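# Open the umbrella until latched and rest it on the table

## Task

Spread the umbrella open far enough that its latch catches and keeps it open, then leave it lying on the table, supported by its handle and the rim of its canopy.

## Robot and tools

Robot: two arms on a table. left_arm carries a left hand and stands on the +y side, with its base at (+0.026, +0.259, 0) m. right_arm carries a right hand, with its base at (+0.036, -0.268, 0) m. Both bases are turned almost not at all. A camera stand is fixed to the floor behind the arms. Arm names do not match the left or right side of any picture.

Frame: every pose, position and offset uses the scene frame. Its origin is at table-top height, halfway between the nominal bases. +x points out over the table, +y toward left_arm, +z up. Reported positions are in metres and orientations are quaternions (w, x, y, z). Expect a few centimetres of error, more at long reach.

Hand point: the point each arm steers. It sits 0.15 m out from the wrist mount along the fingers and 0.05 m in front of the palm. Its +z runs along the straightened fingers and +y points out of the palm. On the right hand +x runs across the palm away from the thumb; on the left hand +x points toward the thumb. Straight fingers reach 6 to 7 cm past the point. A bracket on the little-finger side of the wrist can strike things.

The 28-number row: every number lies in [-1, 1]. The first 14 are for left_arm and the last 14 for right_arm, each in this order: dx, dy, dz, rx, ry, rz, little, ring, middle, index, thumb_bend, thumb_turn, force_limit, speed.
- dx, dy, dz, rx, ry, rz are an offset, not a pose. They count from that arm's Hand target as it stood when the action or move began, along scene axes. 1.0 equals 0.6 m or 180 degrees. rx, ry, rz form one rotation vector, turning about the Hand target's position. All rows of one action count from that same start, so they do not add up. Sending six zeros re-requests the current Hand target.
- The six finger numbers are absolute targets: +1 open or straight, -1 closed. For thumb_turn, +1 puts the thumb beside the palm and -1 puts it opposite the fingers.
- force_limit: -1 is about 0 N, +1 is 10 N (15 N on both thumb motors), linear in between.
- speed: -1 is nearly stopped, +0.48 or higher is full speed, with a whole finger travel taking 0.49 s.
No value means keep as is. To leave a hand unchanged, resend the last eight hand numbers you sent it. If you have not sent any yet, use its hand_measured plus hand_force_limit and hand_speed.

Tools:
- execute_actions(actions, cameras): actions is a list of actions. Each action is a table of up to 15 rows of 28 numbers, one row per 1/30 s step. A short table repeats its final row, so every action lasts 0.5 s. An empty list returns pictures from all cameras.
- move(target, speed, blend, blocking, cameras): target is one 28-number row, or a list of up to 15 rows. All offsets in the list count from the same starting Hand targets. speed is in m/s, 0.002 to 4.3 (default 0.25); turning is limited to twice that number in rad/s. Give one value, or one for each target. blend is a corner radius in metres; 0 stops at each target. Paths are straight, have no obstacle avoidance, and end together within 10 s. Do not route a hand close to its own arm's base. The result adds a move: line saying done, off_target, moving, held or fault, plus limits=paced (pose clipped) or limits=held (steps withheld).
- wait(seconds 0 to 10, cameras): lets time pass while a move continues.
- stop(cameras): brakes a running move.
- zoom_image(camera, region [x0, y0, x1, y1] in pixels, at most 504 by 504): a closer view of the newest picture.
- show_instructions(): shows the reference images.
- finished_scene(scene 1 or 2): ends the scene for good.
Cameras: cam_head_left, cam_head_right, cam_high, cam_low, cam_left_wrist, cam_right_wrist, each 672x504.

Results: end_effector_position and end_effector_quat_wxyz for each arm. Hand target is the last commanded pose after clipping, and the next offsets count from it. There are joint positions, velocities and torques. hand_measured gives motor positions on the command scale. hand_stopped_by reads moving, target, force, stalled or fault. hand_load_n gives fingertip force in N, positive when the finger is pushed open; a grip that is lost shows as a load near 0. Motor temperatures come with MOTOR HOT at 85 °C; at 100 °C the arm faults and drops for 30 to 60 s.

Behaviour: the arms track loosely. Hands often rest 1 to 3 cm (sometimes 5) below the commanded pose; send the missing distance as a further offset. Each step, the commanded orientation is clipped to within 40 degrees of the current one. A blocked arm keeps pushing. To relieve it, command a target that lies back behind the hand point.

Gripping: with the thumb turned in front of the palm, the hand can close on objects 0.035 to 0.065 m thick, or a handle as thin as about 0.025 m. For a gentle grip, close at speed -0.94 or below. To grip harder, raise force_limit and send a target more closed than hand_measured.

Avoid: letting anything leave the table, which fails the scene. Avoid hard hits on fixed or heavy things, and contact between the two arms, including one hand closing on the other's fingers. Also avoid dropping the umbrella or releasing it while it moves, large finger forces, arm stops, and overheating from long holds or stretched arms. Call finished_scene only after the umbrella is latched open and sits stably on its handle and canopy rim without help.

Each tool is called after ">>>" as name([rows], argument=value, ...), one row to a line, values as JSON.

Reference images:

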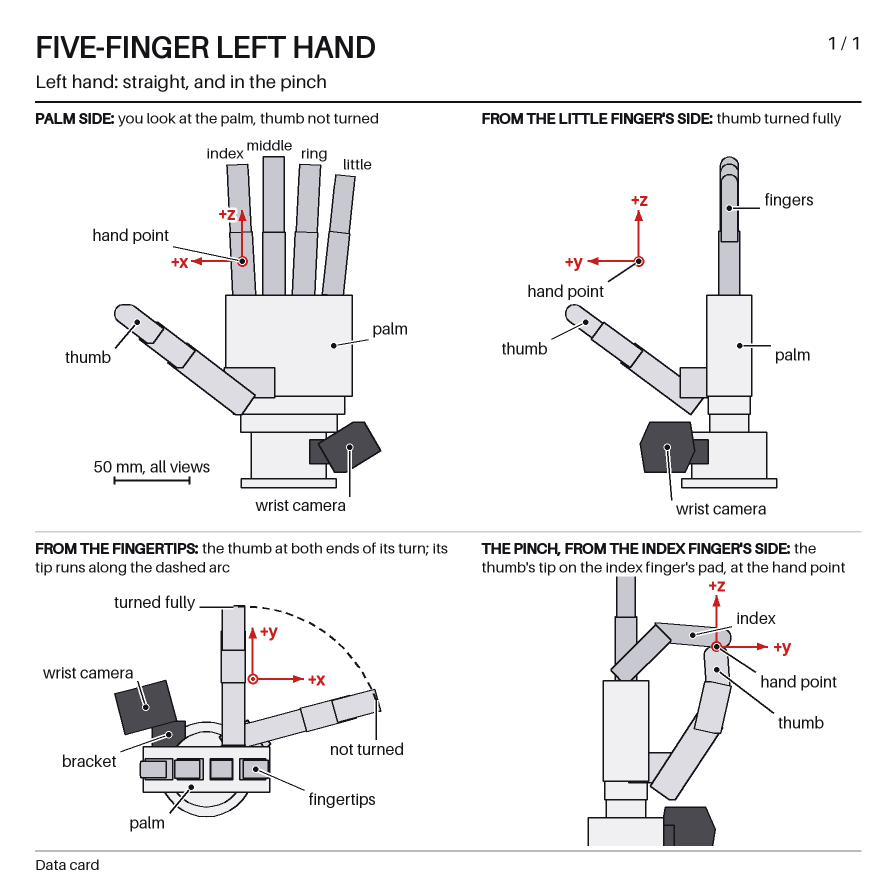

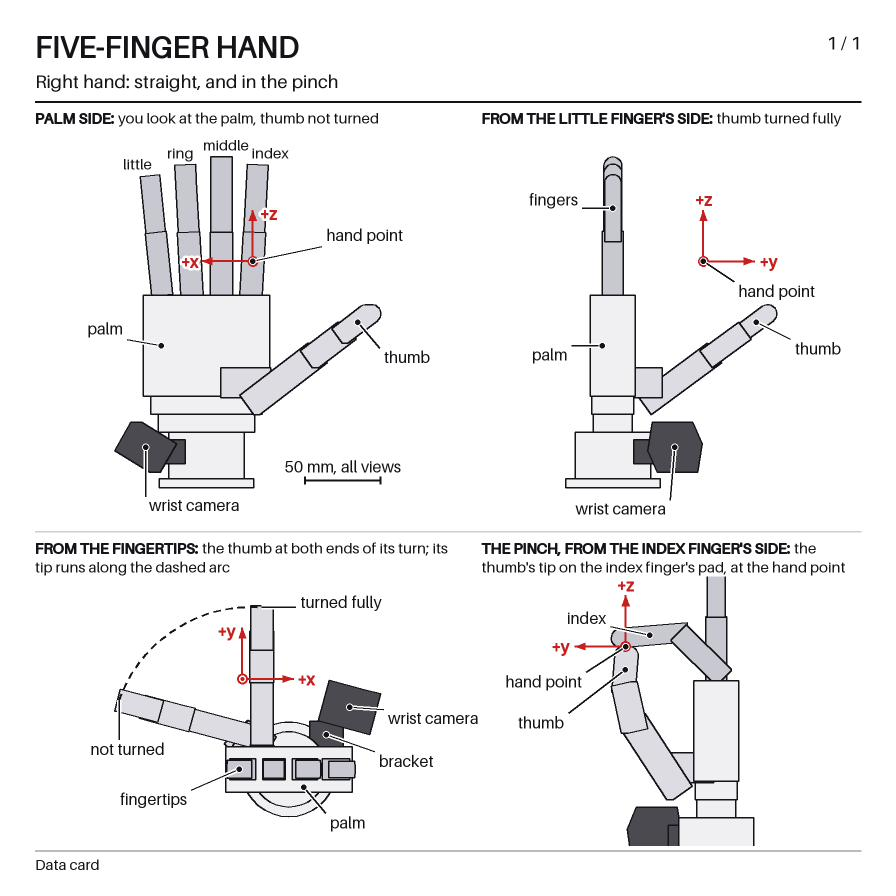

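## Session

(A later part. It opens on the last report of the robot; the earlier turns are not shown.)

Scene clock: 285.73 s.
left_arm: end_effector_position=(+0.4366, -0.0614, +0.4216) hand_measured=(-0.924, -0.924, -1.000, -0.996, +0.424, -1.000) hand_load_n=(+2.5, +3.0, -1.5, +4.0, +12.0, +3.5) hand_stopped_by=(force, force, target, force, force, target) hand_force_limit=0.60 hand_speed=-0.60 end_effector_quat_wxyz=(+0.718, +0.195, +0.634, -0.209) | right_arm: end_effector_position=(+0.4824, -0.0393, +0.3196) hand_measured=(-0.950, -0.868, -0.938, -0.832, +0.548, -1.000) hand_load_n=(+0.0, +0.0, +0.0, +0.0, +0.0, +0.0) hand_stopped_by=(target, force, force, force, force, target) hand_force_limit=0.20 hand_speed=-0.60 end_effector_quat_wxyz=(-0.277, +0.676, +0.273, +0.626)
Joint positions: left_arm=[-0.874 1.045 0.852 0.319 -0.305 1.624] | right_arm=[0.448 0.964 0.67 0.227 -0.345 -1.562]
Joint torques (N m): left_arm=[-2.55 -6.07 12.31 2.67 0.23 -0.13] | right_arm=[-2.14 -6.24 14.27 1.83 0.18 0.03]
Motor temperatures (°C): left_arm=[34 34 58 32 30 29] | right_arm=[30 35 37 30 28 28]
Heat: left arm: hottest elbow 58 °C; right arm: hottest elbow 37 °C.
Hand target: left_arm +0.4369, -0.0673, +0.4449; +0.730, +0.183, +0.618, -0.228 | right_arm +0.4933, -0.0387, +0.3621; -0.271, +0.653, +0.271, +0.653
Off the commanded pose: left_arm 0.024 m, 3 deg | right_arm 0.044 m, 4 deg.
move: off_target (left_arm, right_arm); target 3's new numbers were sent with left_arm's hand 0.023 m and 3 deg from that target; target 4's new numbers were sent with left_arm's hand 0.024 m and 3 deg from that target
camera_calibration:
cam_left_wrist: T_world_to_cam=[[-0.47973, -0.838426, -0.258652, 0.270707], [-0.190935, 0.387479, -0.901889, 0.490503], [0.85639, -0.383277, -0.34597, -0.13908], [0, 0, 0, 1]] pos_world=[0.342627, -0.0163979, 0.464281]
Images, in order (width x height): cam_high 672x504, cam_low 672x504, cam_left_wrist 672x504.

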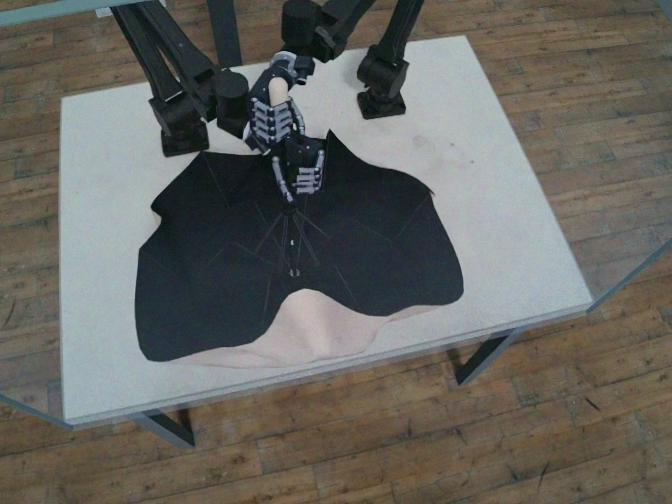

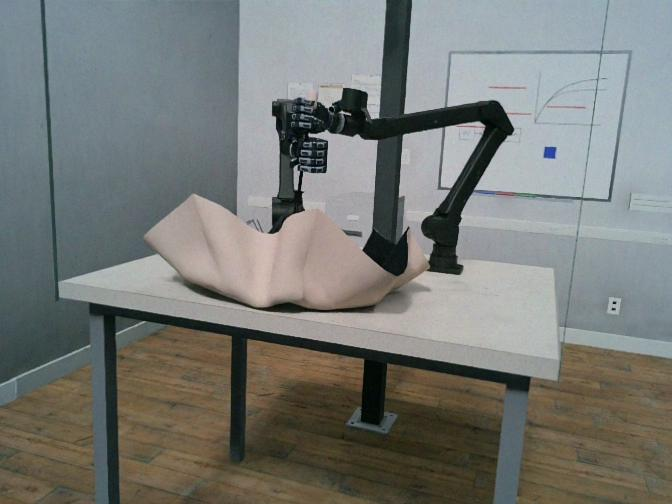

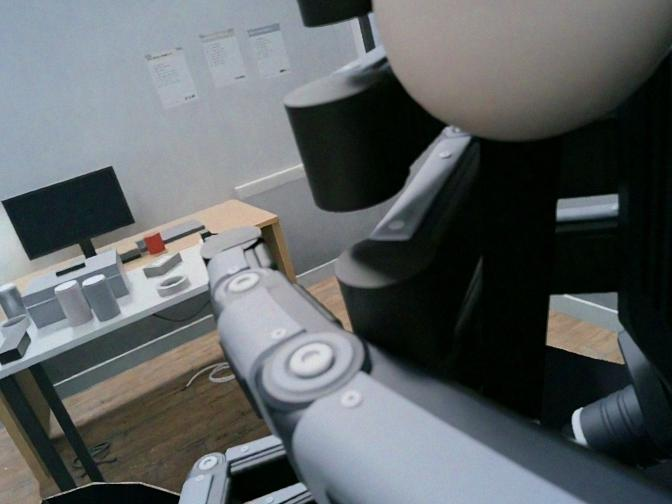

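>>> move([
  [0.0,0.0,0.1,0.0,0.0,0,-1,-1,-1,-1,-0.3,-1,0.6,-0.6,0,0,0.0,0,0,0,-0.95,-0.95,-0.95,-0.95,0.3,-1,0.2,-0.6],
  [0.0,0.0,0.25,0.0,0.0,0,-1,-1,-1,-1,-0.3,-1,0.6,-0.6,0,0,0.13,0,0,0,-0.95,-0.95,-0.95,-0.95,0.3,-1,0.2,-0.6],
  [0.0,0.0,0.44,0.0,0.0,0,-1,-1,-1,-1,-0.3,-1,0.6,-0.6,0,0,0.3,0,0,0,-0.95,-0.95,-0.95,-0.95,0.3,-1,0.2,-0.6],
], speed=0.06, blend=[0.01,0.01,0], cameras=["cam_high","cam_low","cam_left_wrist","cam_right_wrist"])

>>> zoom_image(camera="cam_low", region=[160, 0, 460, 270])

Scene clock: 291.57 s.
left_arm: end_effector_position=(+0.4444, -0.0709, +0.6708) hand_measured=(-0.924, -0.924, -1.000, -0.996, +0.424, -1.000) hand_load_n=(+2.5, +2.5, -1.5, +0.5, +12.0, +3.0) hand_stopped_by=(force, force, target, force, force, target) hand_force_limit=0.60 hand_speed=-0.60 end_effector_quat_wxyz=(+0.715, +0.199, +0.638, -0.206) | right_arm: end_effector_position=(+0.4882, -0.0395, +0.5141) hand_measured=(-0.950, -0.868, -0.938, -0.832, +0.548, -1.000) hand_load_n=(+0.0, +0.0, +0.0, +0.0, +0.0, +0.5) hand_stopped_by=(target, force, force, force, force, target) hand_force_limit=0.20 hand_speed=-0.60 end_effector_quat_wxyz=(-0.273, +0.666, +0.269, +0.640)
Joint positions: left_arm=[-0.874 1.163 1.614 -0.339 -0.305 1.626] | right_arm=[0.448 0.95 1.152 -0.235 -0.332 -1.562]
Joint torques (N m): left_arm=[-2.14 -6.18 14.46 1.96 0.21 -0.09] | right_arm=[-1.85 -4.66 14.26 1.42 -0.02 0.03]
Motor temperatures (°C): left_arm=[34 34 59 31 30 29] | right_arm=[30 35 38 30 28 28]
Heat: left arm: hottest elbow 59 °C; right arm: hottest elbow 38 °C.
Hand target: left_arm +0.4369, -0.0674, +0.7089; +0.730, +0.183, +0.618, -0.227 | right_arm +0.4933, -0.0387, +0.5420; -0.271, +0.653, +0.271, +0.653
Off the commanded pose: left_arm 0.039 m, 4 deg | right_arm 0.028 m, 2 deg.
move: off_target (left_arm, right_arm)
camera_calibration:
cam_left_wrist: T_world_to_cam=[[-0.48171, -0.835286, -0.265052, 0.3363], [-0.198214, 0.398471, -0.895507, 0.720232], [0.85362, -0.378837, -0.357513, -0.0538393], [0, 0, 0, 1]] pos_world=[0.350717, -0.0264815, 0.714861]
cam_right_wrist: T_world_to_cam=[[0.681695, -0.683844, 0.260094, -0.494729], [-0.245948, -0.548999, -0.798818, 0.502943], [0.689058, 0.480581, -0.54244, 0.0703459], [0, 0, 0, 1]] pos_world=[0.41248, -0.0960095, 0.568595]
Images, in order (width x height): cam_high 672x504, cam_low 672x504, cam_left_wrist 672x504, cam_right_wrist 672x504.

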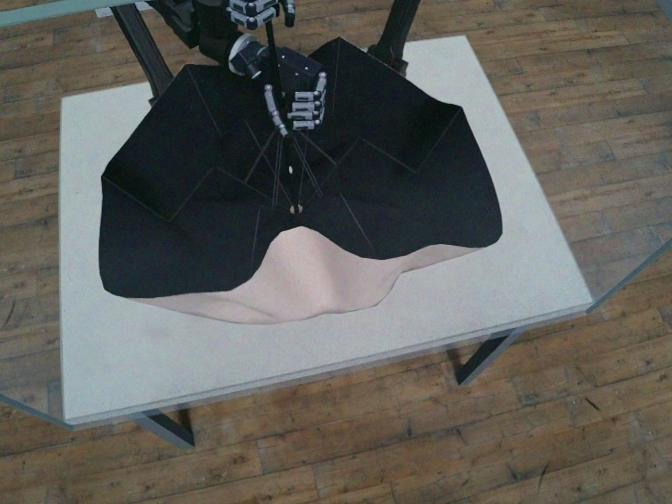

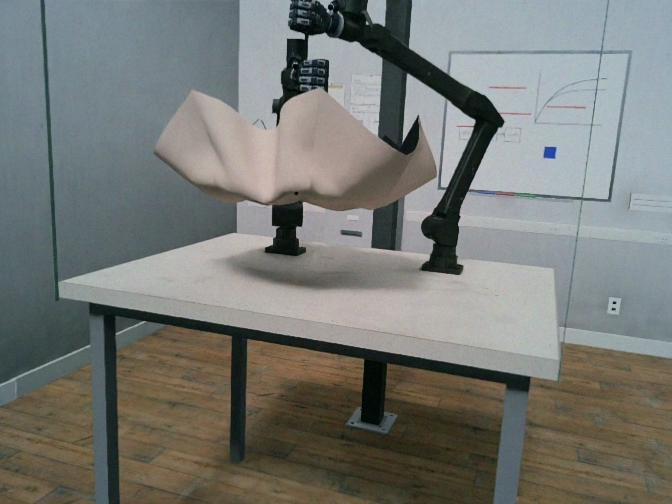

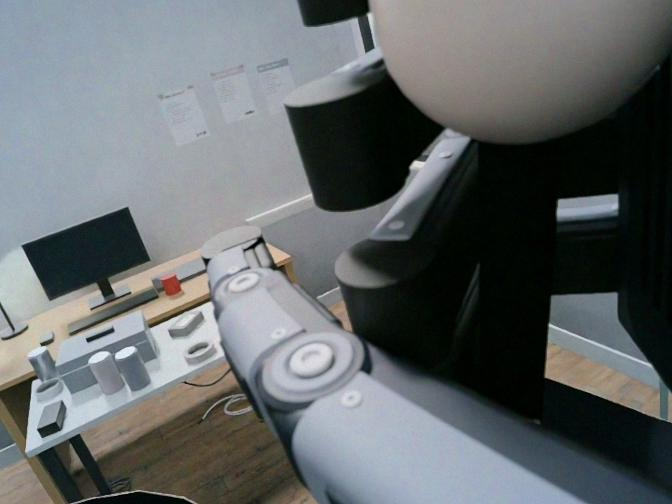

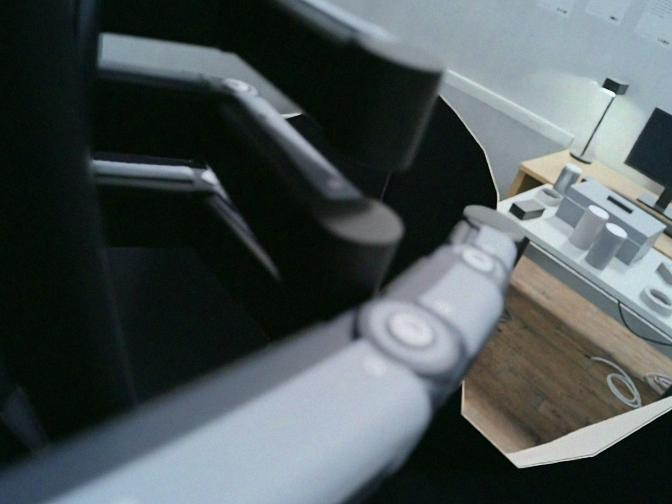

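Scaled by 1.680.

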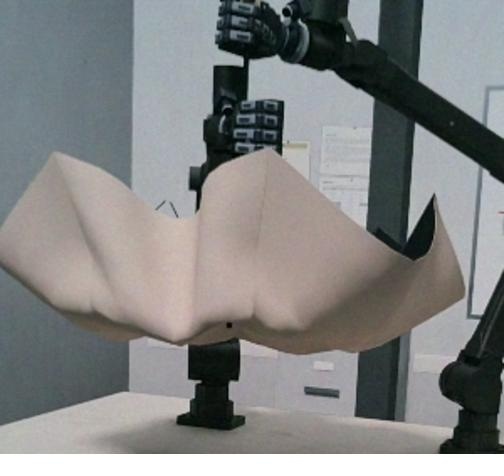

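>>> move([
  [0.0,0.0,0.05,-0.02,-0.03,0,-1,-1,-1,-1,-0.3,-1,0.6,-0.6,0.04,-0.015,-0.15,0,0,0,-1,-0.98,-0.98,-0.98,0.3,-1,0.2,-0.6],
], speed=0.06, cameras=["cam_high","cam_low","cam_right_wrist"])

>>> zoom_image(camera="cam_low", region=[160, 0, 460, 270])

>>> zoom_image(camera="cam_high", region=[180, 0, 400, 220])

Scene clock: 294.27 s.
left_arm: end_effector_position=(+0.4502, -0.0790, +0.6749) hand_measured=(-0.924, -0.924, -1.000, -0.996, +0.424, -1.000) hand_load_n=(+0.0, +0.0, +0.0, +0.0, +12.5, +4.5) hand_stopped_by=(force, force, target, force, force, target) hand_force_limit=0.60 hand_speed=-0.60 end_effector_quat_wxyz=(+0.724, +0.195, +0.627, -0.211) | right_arm: end_effector_position=(+0.4975, -0.0447, +0.4943) hand_measured=(-1.000, -0.980, -0.980, -0.980, +0.548, -1.000) hand_load_n=(+0.0, +0.0, +3.0, +0.0, +0.5, -0.5) hand_stopped_by=(target, target, target, target, force, target) hand_force_limit=0.20 hand_speed=-0.60 end_effector_quat_wxyz=(-0.279, +0.623, +0.278, +0.675)
Joint positions: left_arm=[-0.874 1.181 1.614 -0.287 -0.3 1.632] | right_arm=[0.405 0.941 1.015 0 -0.399 -1.571]
Joint torques (N m): left_arm=[-2.08 -8.29 13.76 5.05 0.32 0.09] | right_arm=[-3.19 -2.49 6.82 1.68 0.09 0.05]
Motor temperatures (°C): left_arm=[34 34 59 31 30 29] | right_arm=[30 35 39 30 28 28]
Heat: left arm: hottest elbow 59 °C; right arm: hottest elbow 39 °C.
Hand target: left_arm +0.4370, -0.0675, +0.7388; +0.763, +0.171, +0.576, -0.238 | right_arm +0.5172, -0.0476, +0.4520; -0.271, +0.653, +0.271, +0.653
Off the commanded pose: left_arm 0.066 m, 8 deg | right_arm 0.047 m, 4 deg.
move: off_target (left_arm, right_arm)
camera_calibration:
cam_right_wrist: T_world_to_cam=[[0.668941, -0.677857, 0.305005, -0.51499], [-0.147822, -0.523451, -0.839135, 0.458796], [0.728469, 0.516245, -0.45036, -0.00784887], [0, 0, 0, 1]] pos_world=[0.418036, -0.10488, 0.538532]
Images, in order (width x height): cam_high 672x504, cam_low 672x504, cam_right_wrist 672x504.

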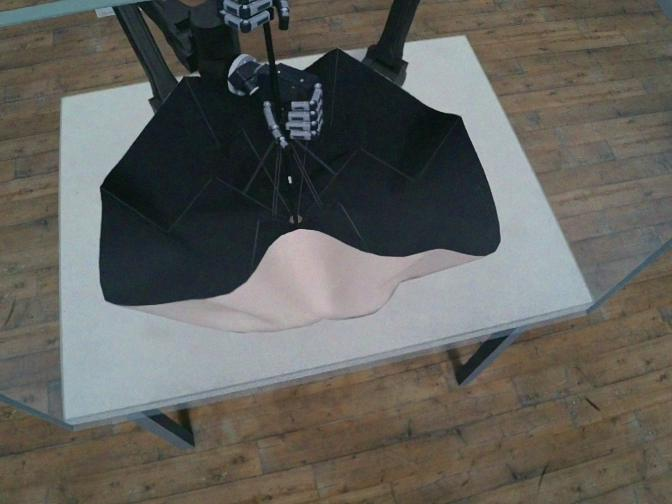

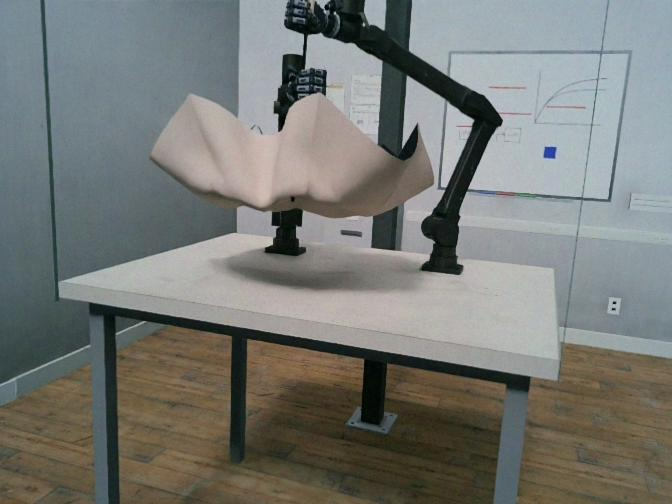

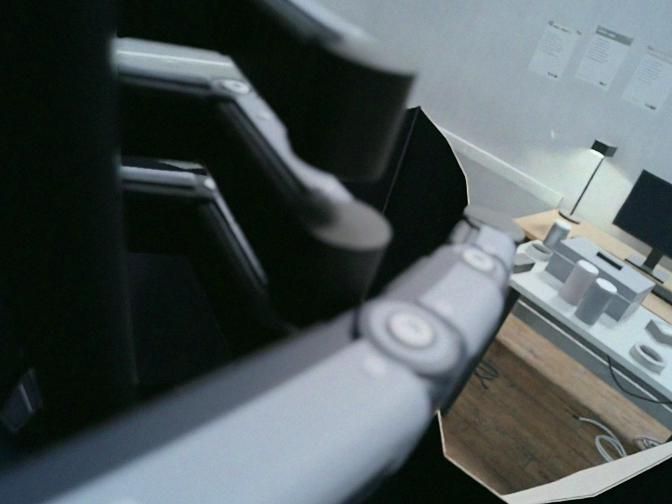

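Scaled by 1.680.

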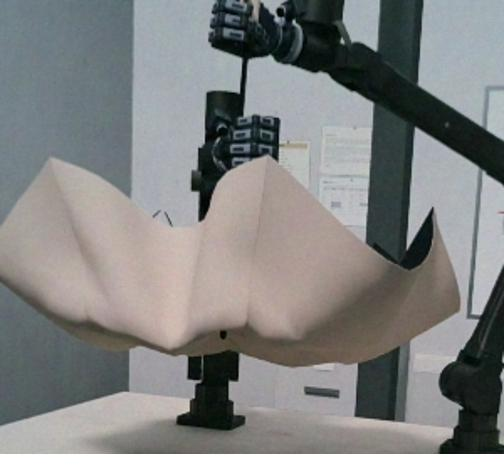

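Scaled by 2.291.

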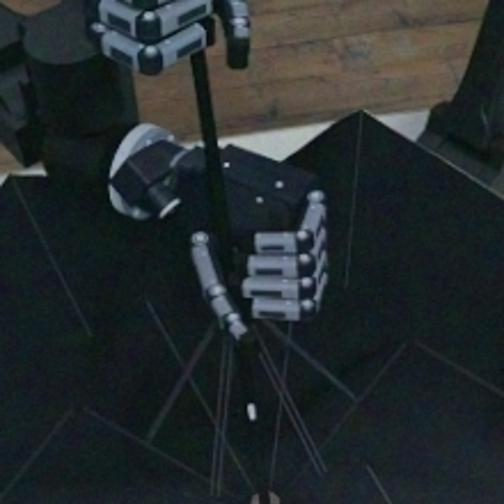

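>>> move([
  [0.0,0.02,0.07,-0.02,-0.03,0,-1,-1,-1,-1,-0.3,-1,0.6,-0.6,0.02,0.0,-0.13,0,0,0,-1,-0.98,-0.98,-0.98,0.3,-1,0.2,-0.6],
], speed=0.06, cameras=["cam_high","cam_low","cam_right_wrist"])

>>> zoom_image(camera="cam_high", region=[180, 0, 400, 220])

Scene clock: 296.50 s.
left_arm: end_effector_position=(+0.4545, -0.0866, +0.6786) hand_measured=(-0.924, -0.924, -1.000, -0.996, +0.424, -1.000) hand_load_n=(+0.0, +0.0, -1.0, +0.0, +12.5, +6.0) hand_stopped_by=(force, force, target, force, force, target) hand_force_limit=0.60 hand_speed=-0.60 end_effector_quat_wxyz=(+0.731, +0.194, +0.616, -0.221) | right_arm: end_effector_position=(+0.4930, -0.0511, +0.4862) hand_measured=(-1.000, -0.980, -0.980, -0.980, +0.548, -1.000) hand_load_n=(+0.0, +0.0, +2.5, +0.0, +1.0, -3.0) hand_stopped_by=(target, target, target, target, force, target) hand_force_limit=0.20 hand_speed=-0.60 end_effector_quat_wxyz=(-0.270, +0.567, +0.283, +0.725)
Joint positions: left_arm=[-0.871 1.194 1.614 -0.244 -0.283 1.632] | right_arm=[0.393 0.924 0.877 0.265 -0.41 -1.589]
Joint torques (N m): left_arm=[-0.73 -10.75 14.99 7.1 0.62 0.32] | right_arm=[-3.25 1.55 2.92 -0.44 0.14 0.29]
Motor temperatures (°C): left_arm=[34 34 60 32 30 29] | right_arm=[30 35 38 30 28 28]
Heat: left arm: hottest elbow 60 °C; right arm: hottest elbow 38 °C.
Hand target: left_arm +0.4370, -0.0555, +0.7808; +0.795, +0.158, +0.531, -0.248 | right_arm +0.5293, -0.0478, +0.3742; -0.270, +0.653, +0.271, +0.653
Off the commanded pose: left_arm 0.108 m, 13 deg | right_arm 0.118 m, 13 deg.
move: off_target (left_arm, right_arm)
camera_calibration:
cam_right_wrist: T_world_to_cam=[[0.617268, -0.694447, 0.369762, -0.520763], [-0.0239361, -0.486344, -0.87344, 0.405413], [0.786389, 0.530296, -0.316827, -0.0976972], [0, 0, 0, 1]] pos_world=[0.407983, -0.112664, 0.515709]
Images, in order (width x height): cam_high 672x504, cam_low 672x504, cam_right_wrist 672x504.

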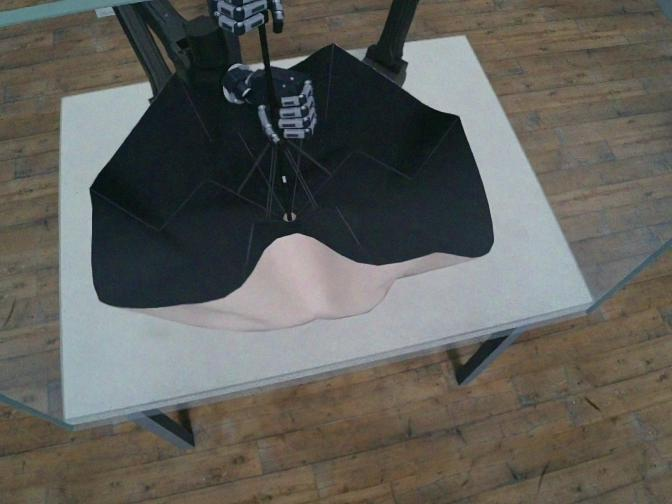

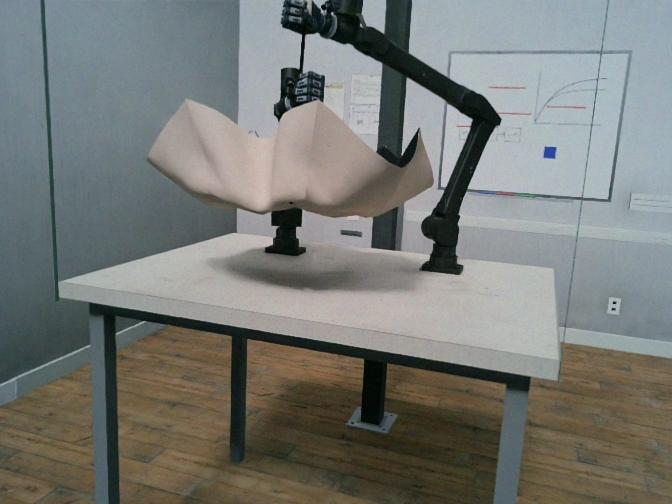

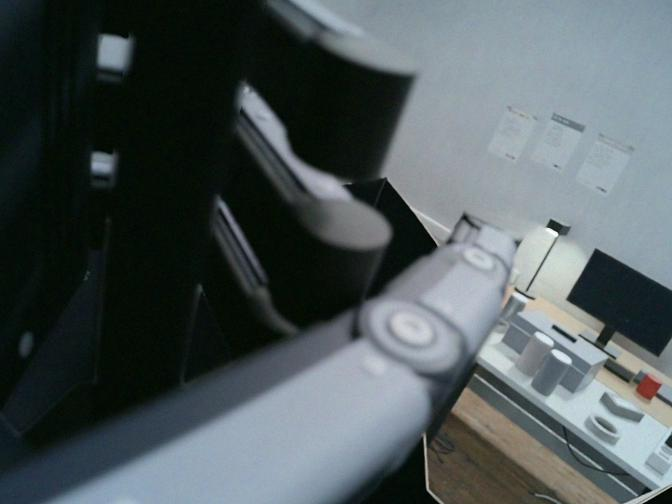

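Scaled by 2.291.

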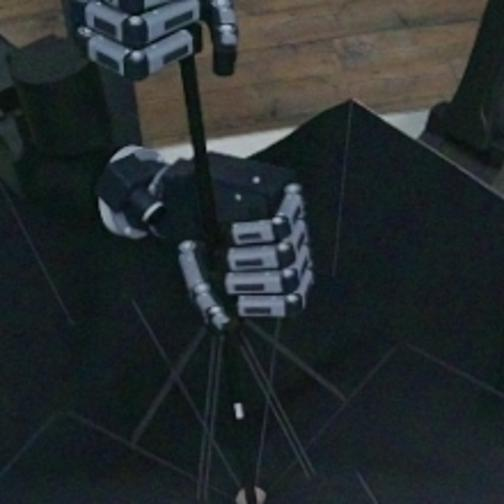

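>>> move([
  [0.0,0.02,0.09,-0.01,-0.015,0,-1,-1,-1,-1,-0.3,-1,0.6,-0.6,0.0,0.0,-0.15,-0.04,0.04,0,-1,-0.98,-0.98,-0.98,0.3,-1,0.2,-0.6],
], speed=0.06, cameras=["cam_high","cam_low","cam_right_wrist"])

>>> zoom_image(camera="cam_high", region=[180, 0, 400, 220])

Scene clock: 300.50 s.
left_arm: end_effector_position=(+0.4394, -0.0568, +0.8165) hand_measured=(-0.924, -0.924, -1.000, -0.996, +0.424, -1.000) hand_load_n=(+0.0, +0.0, -1.5, +0.0, +12.0, +3.0) hand_stopped_by=(force, force, target, force, force, target) hand_force_limit=0.60 hand_speed=-0.60 end_effector_quat_wxyz=(+0.801, +0.156, +0.519, -0.256) | right_arm: end_effector_position=(+0.5134, -0.0470, +0.2551) hand_measured=(-1.000, -0.980, -0.980, -0.980, +0.548, -1.000) hand_load_n=(+0.0, +0.0, +2.0, +0.0, +0.5, +0.0) hand_stopped_by=(target, target, target, target, force, target) hand_force_limit=0.20 hand_speed=-0.60 end_effector_quat_wxyz=(-0.249, +0.724, +0.303, +0.568)
Joint positions: left_arm=[-0.84 1.241 1.865 -0.186 -0.23 1.66] | right_arm=[0.393 1.106 0.703 0.149 -0.397 -1.654]
Joint torques (N m): left_arm=[-1.08 -7.82 10.96 1.09 0.19 0.06] | right_arm=[-2.61 -7.06 12.48 2.85 0 0.24]
Motor temperatures (°C): left_arm=[34 34 61 32 30 29] | right_arm=[30 35 38 30 28 28]
Heat: left arm: hottest elbow 61 °C; right arm: hottest elbow 38 °C.
Hand target: left_arm +0.4368, -0.0433, +0.8349; +0.809, +0.151, +0.508, -0.252 | right_arm +0.5293, -0.0476, +0.2842; -0.246, +0.708, +0.294, +0.593
Off the commanded pose: left_arm 0.023 m, 2 deg | right_arm 0.033 m, 4 deg.
move: off_target (left_arm, right_arm)
camera_calibration:
cam_right_wrist: T_world_to_cam=[[0.733328, -0.629132, 0.257727, -0.472944], [-0.33466, -0.664005, -0.668655, 0.305019], [0.591804, 0.404093, -0.697479, 0.00202684], [0, 0, 0, 1]] pos_world=[0.447701, -0.095829, 0.327257]
Images, in order (width x height): cam_high 672x504, cam_low 672x504, cam_right_wrist 672x504.

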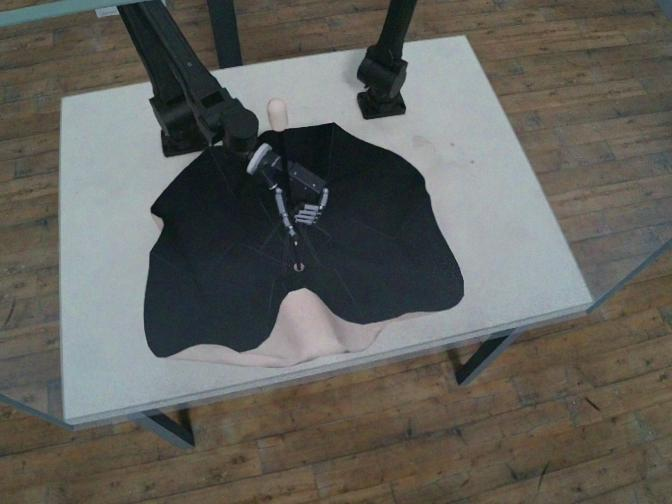

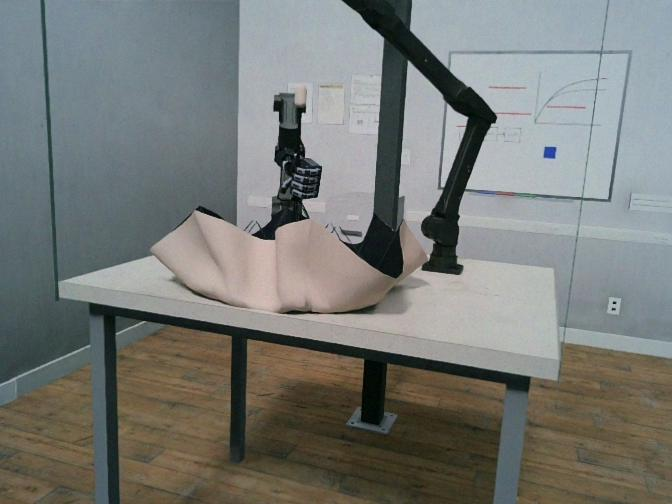

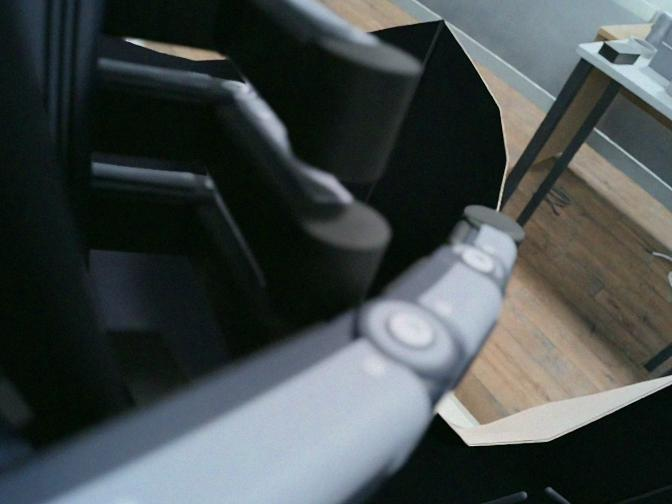

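Scaled by 2.291.

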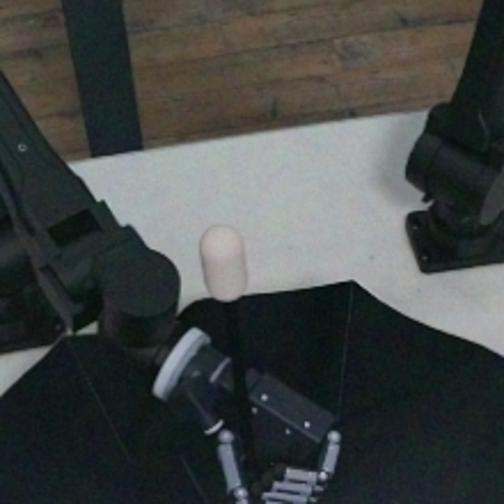

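>>> execute_actions(actions=[], cameras=["all"])

>>> zoom_image(camera="cam_low", region=[140, 60, 460, 330])

>>> zoom_image(camera="cam_high", region=[120, 70, 480, 380])

Scene clock: 301.37 s.
left_arm: end_effector_position=(+0.4394, -0.0568, +0.8165) hand_measured=(-0.924, -0.924, -1.000, -0.996, +0.424, -1.000) hand_load_n=(+0.0, -0.5, -1.5, +0.0, +12.0, +3.0) hand_stopped_by=(force, force, target, force, force, target) hand_force_limit=0.60 hand_speed=-0.60 end_effector_quat_wxyz=(+0.801, +0.156, +0.519, -0.256) | right_arm: end_effector_position=(+0.5134, -0.0470, +0.2551) hand_measured=(-1.000, -0.980, -0.980, -0.980, +0.548, -1.000) hand_load_n=(+0.0, +0.0, +2.0, +0.0, +1.0, +0.0) hand_stopped_by=(target, target, target, target, force, target) hand_force_limit=0.20 hand_speed=-0.60 end_effector_quat_wxyz=(-0.249, +0.724, +0.303, +0.568)
Joint positions: left_arm=[-0.84 1.241 1.865 -0.186 -0.23 1.66] | right_arm=[0.393 1.106 0.703 0.149 -0.397 -1.654]
Joint velocities: within noise
Joint torques (N m): left_arm=[-0.85 -7.18 11.15 1.31 0.26 0.08] | right_arm=[-2.61 -7 12.44 2.88 0.02 0.24]
Motor temperatures (°C): left_arm=[34 34 60 32 30 29] | right_arm=[30 35 38 30 28 28]
Heat: left arm: hottest elbow 60 °C; right arm: hottest elbow 38 °C.
Hand target: left_arm +0.4368, -0.0433, +0.8349; +0.809, +0.151, +0.508, -0.252 | right_arm +0.5293, -0.0476, +0.2842; -0.246, +0.708, +0.294, +0.593
Off the commanded pose: left_arm 0.023 m, 2 deg | right_arm 0.033 m, 4 deg.
camera_calibration:
cam_left_wrist: T_world_to_cam=[[-0.450725, -0.870061, -0.199601, 0.31535], [0.0417346, 0.202818, -0.978327, 0.795155], [0.891687, -0.449286, -0.0551033, -0.259843], [0, 0, 0, 1]] pos_world=[0.340649, -0.00364191, 0.826547]
cam_right_wrist: T_world_to_cam=[[0.733328, -0.629132, 0.257727, -0.472944], [-0.33466, -0.664005, -0.668655, 0.305019], [0.591804, 0.404093, -0.697479, 0.00202684], [0, 0, 0, 1]] pos_world=[0.447701, -0.095829, 0.327257]

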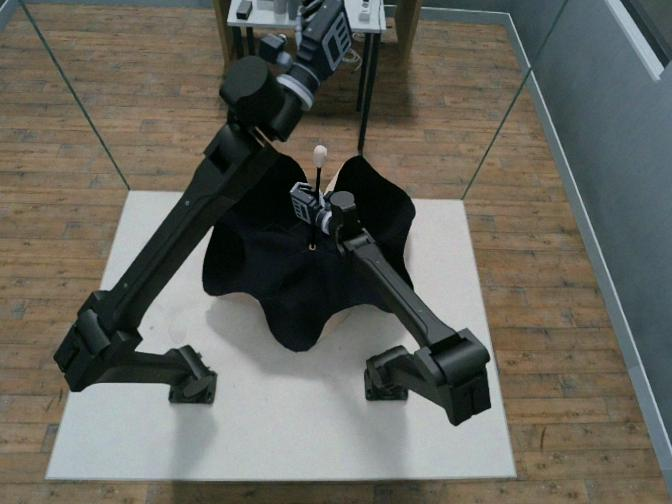

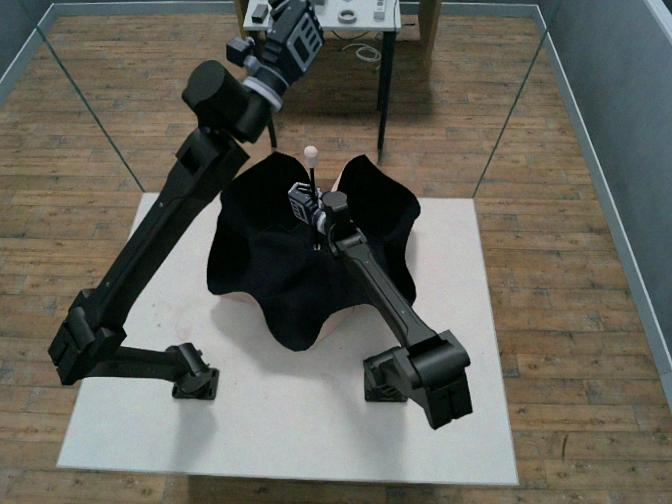

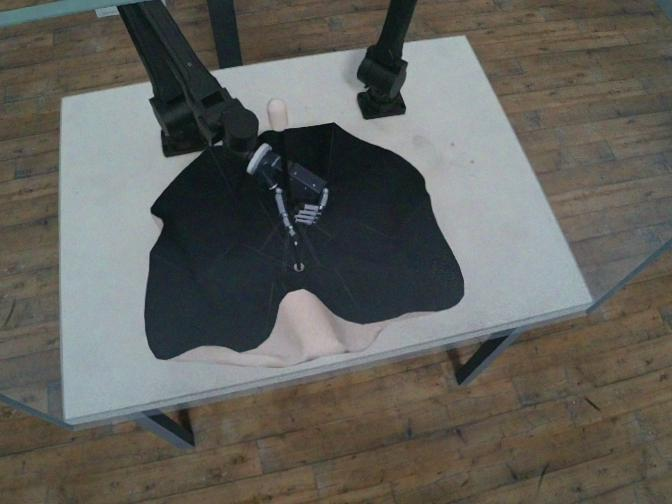

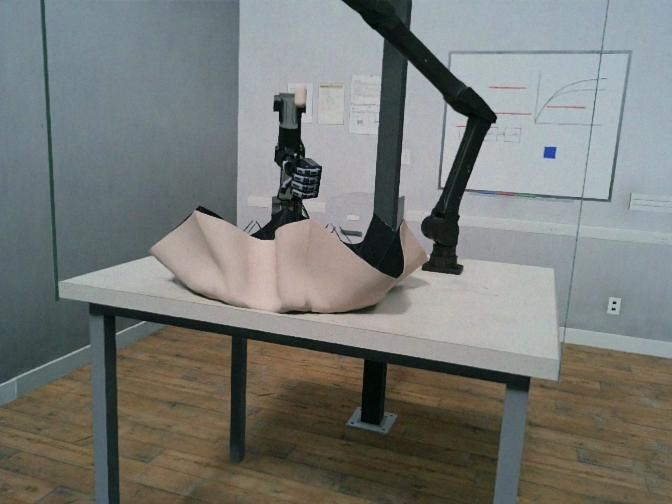

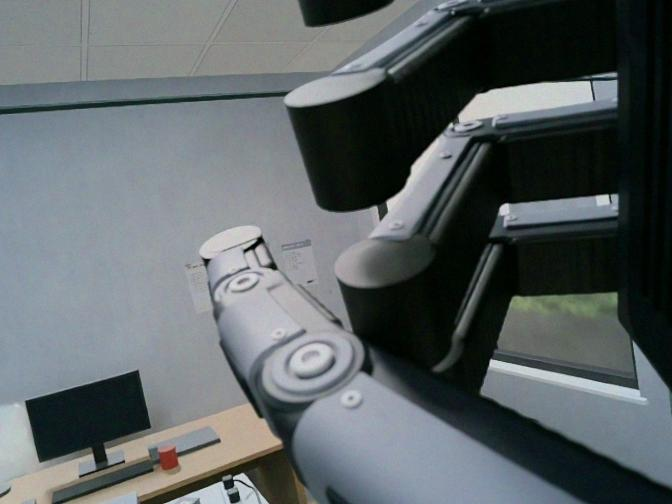

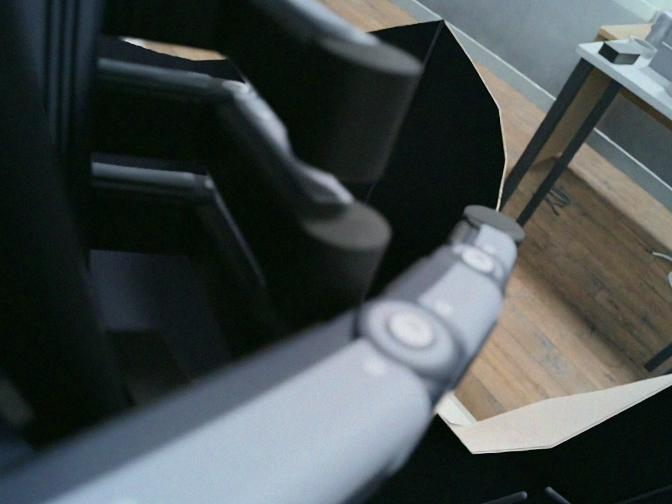

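Scaled by 1.575.

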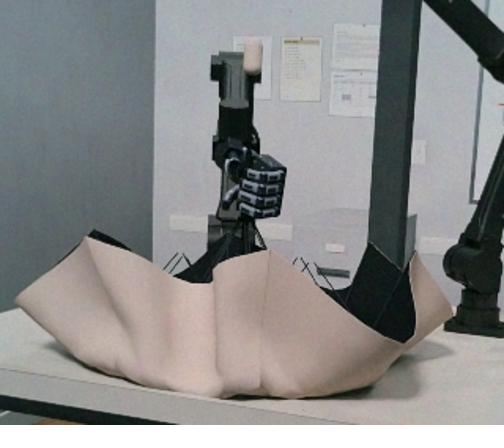

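Scaled by 1.400.

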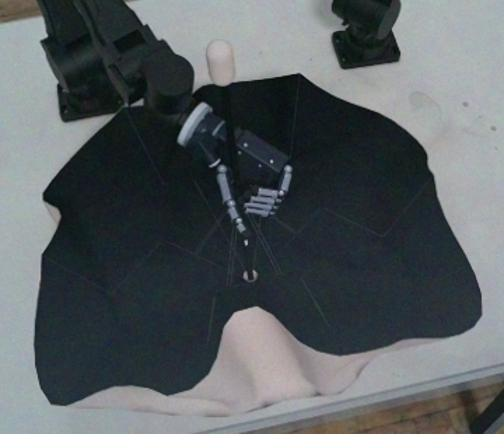

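>>> move([
  [0.0087,-0.0412,-0.408,0.0821,0.1211,0,1,1,1,1,1,-1,0.3,0.2,0,0,0,0,0,0,-1,-0.98,-0.98,-0.98,0.3,-1,0.2,-0.6],
], speed=0.15, cameras=["cam_high","cam_low","cam_left_wrist"])

>>> zoom_image(camera="cam_high", region=[210, 0, 360, 150])

Scene clock: 305.50 s.
left_arm: end_effector_position=(+0.4491, -0.0640, +0.5916) hand_measured=(+1.000, +1.000, +1.000, +1.000, +1.000, -1.000) hand_load_n=(+0.0, +0.0, +0.0, +0.0, +0.0, +0.5) hand_stopped_by=(target, target, target, target, target, target) hand_force_limit=0.30 hand_speed=0.20 end_effector_quat_wxyz=(+0.677, +0.198, +0.679, -0.203) | right_arm: end_effector_position=(+0.5134, -0.0470, +0.2551) hand_measured=(-1.000, -0.980, -0.980, -0.980, +0.548, -1.000) hand_load_n=(+0.0, +0.0, +2.0, +0.0, +1.0, +0.0) hand_stopped_by=(target, target, target, target, force, target) hand_force_limit=0.20 hand_speed=-0.60 end_effector_quat_wxyz=(-0.249, +0.724, +0.303, +0.568)
Joint positions: left_arm=[-0.849 1.114 1.442 -0.329 -0.288 1.563] | right_arm=[0.393 1.106 0.703 0.149 -0.397 -1.654]
Joint torques (N m): left_arm=[-2.14 -7 9.4 1.28 -0.06 -0.13] | right_arm=[-2.61 -7.06 12.45 2.85 0 0.23]
Motor temperatures (°C): left_arm=[34 34 59 31 30 29] | right_arm=[30 35 39 30 28 28]
Heat: left arm: hottest elbow 59 °C; right arm: hottest elbow 39 °C.
Hand target: left_arm +0.4421, -0.0680, +0.5902; +0.673, +0.203, +0.680, -0.209 | right_arm +0.5293, -0.0476, +0.2842; -0.246, +0.708, +0.294, +0.593
Off the commanded pose: left_arm 0.008 m, 1 deg | right_arm 0.033 m, 4 deg.
move: off_target (right_arm)
camera_calibration:
cam_left_wrist: T_world_to_cam=[[-0.504956, -0.828655, -0.24156, 0.320378], [-0.292565, 0.427611, -0.85531, 0.667908], [0.81205, -0.361221, -0.45836, -0.0041747], [0, 0, 0, 1]] pos_world=[0.360574, -0.0216302, 0.646746]
Images, in order (width x height): cam_high 672x504, cam_low 672x504, cam_left_wrist 672x504.

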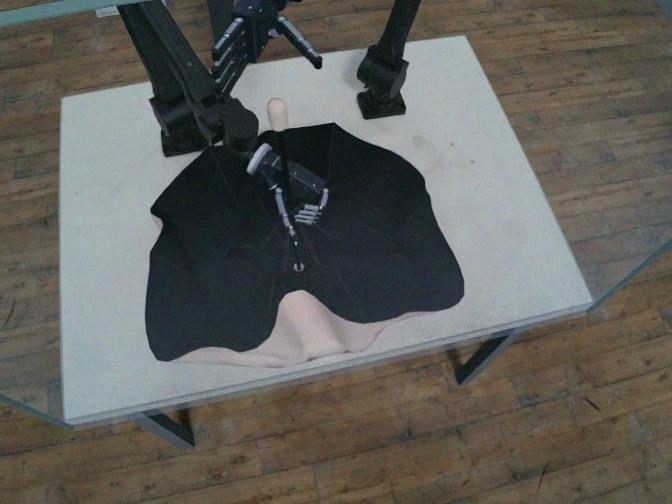

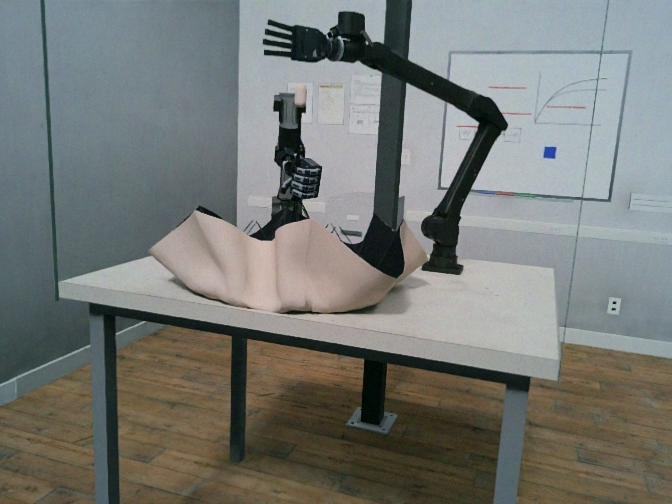

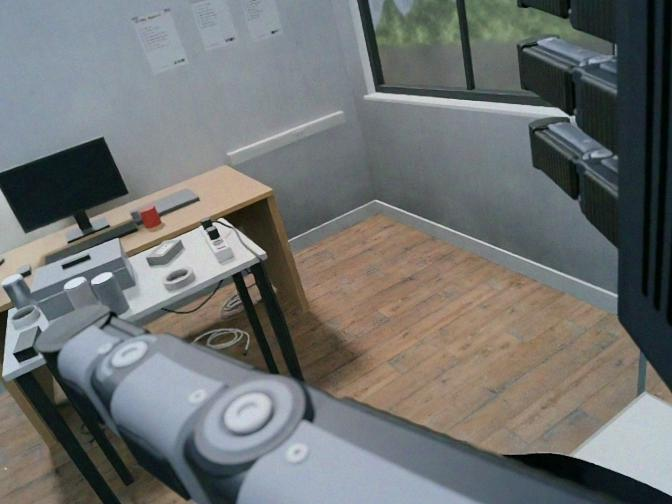

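Scaled by 3.360.

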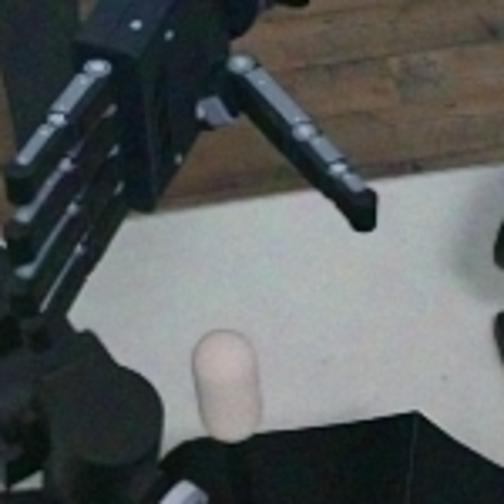

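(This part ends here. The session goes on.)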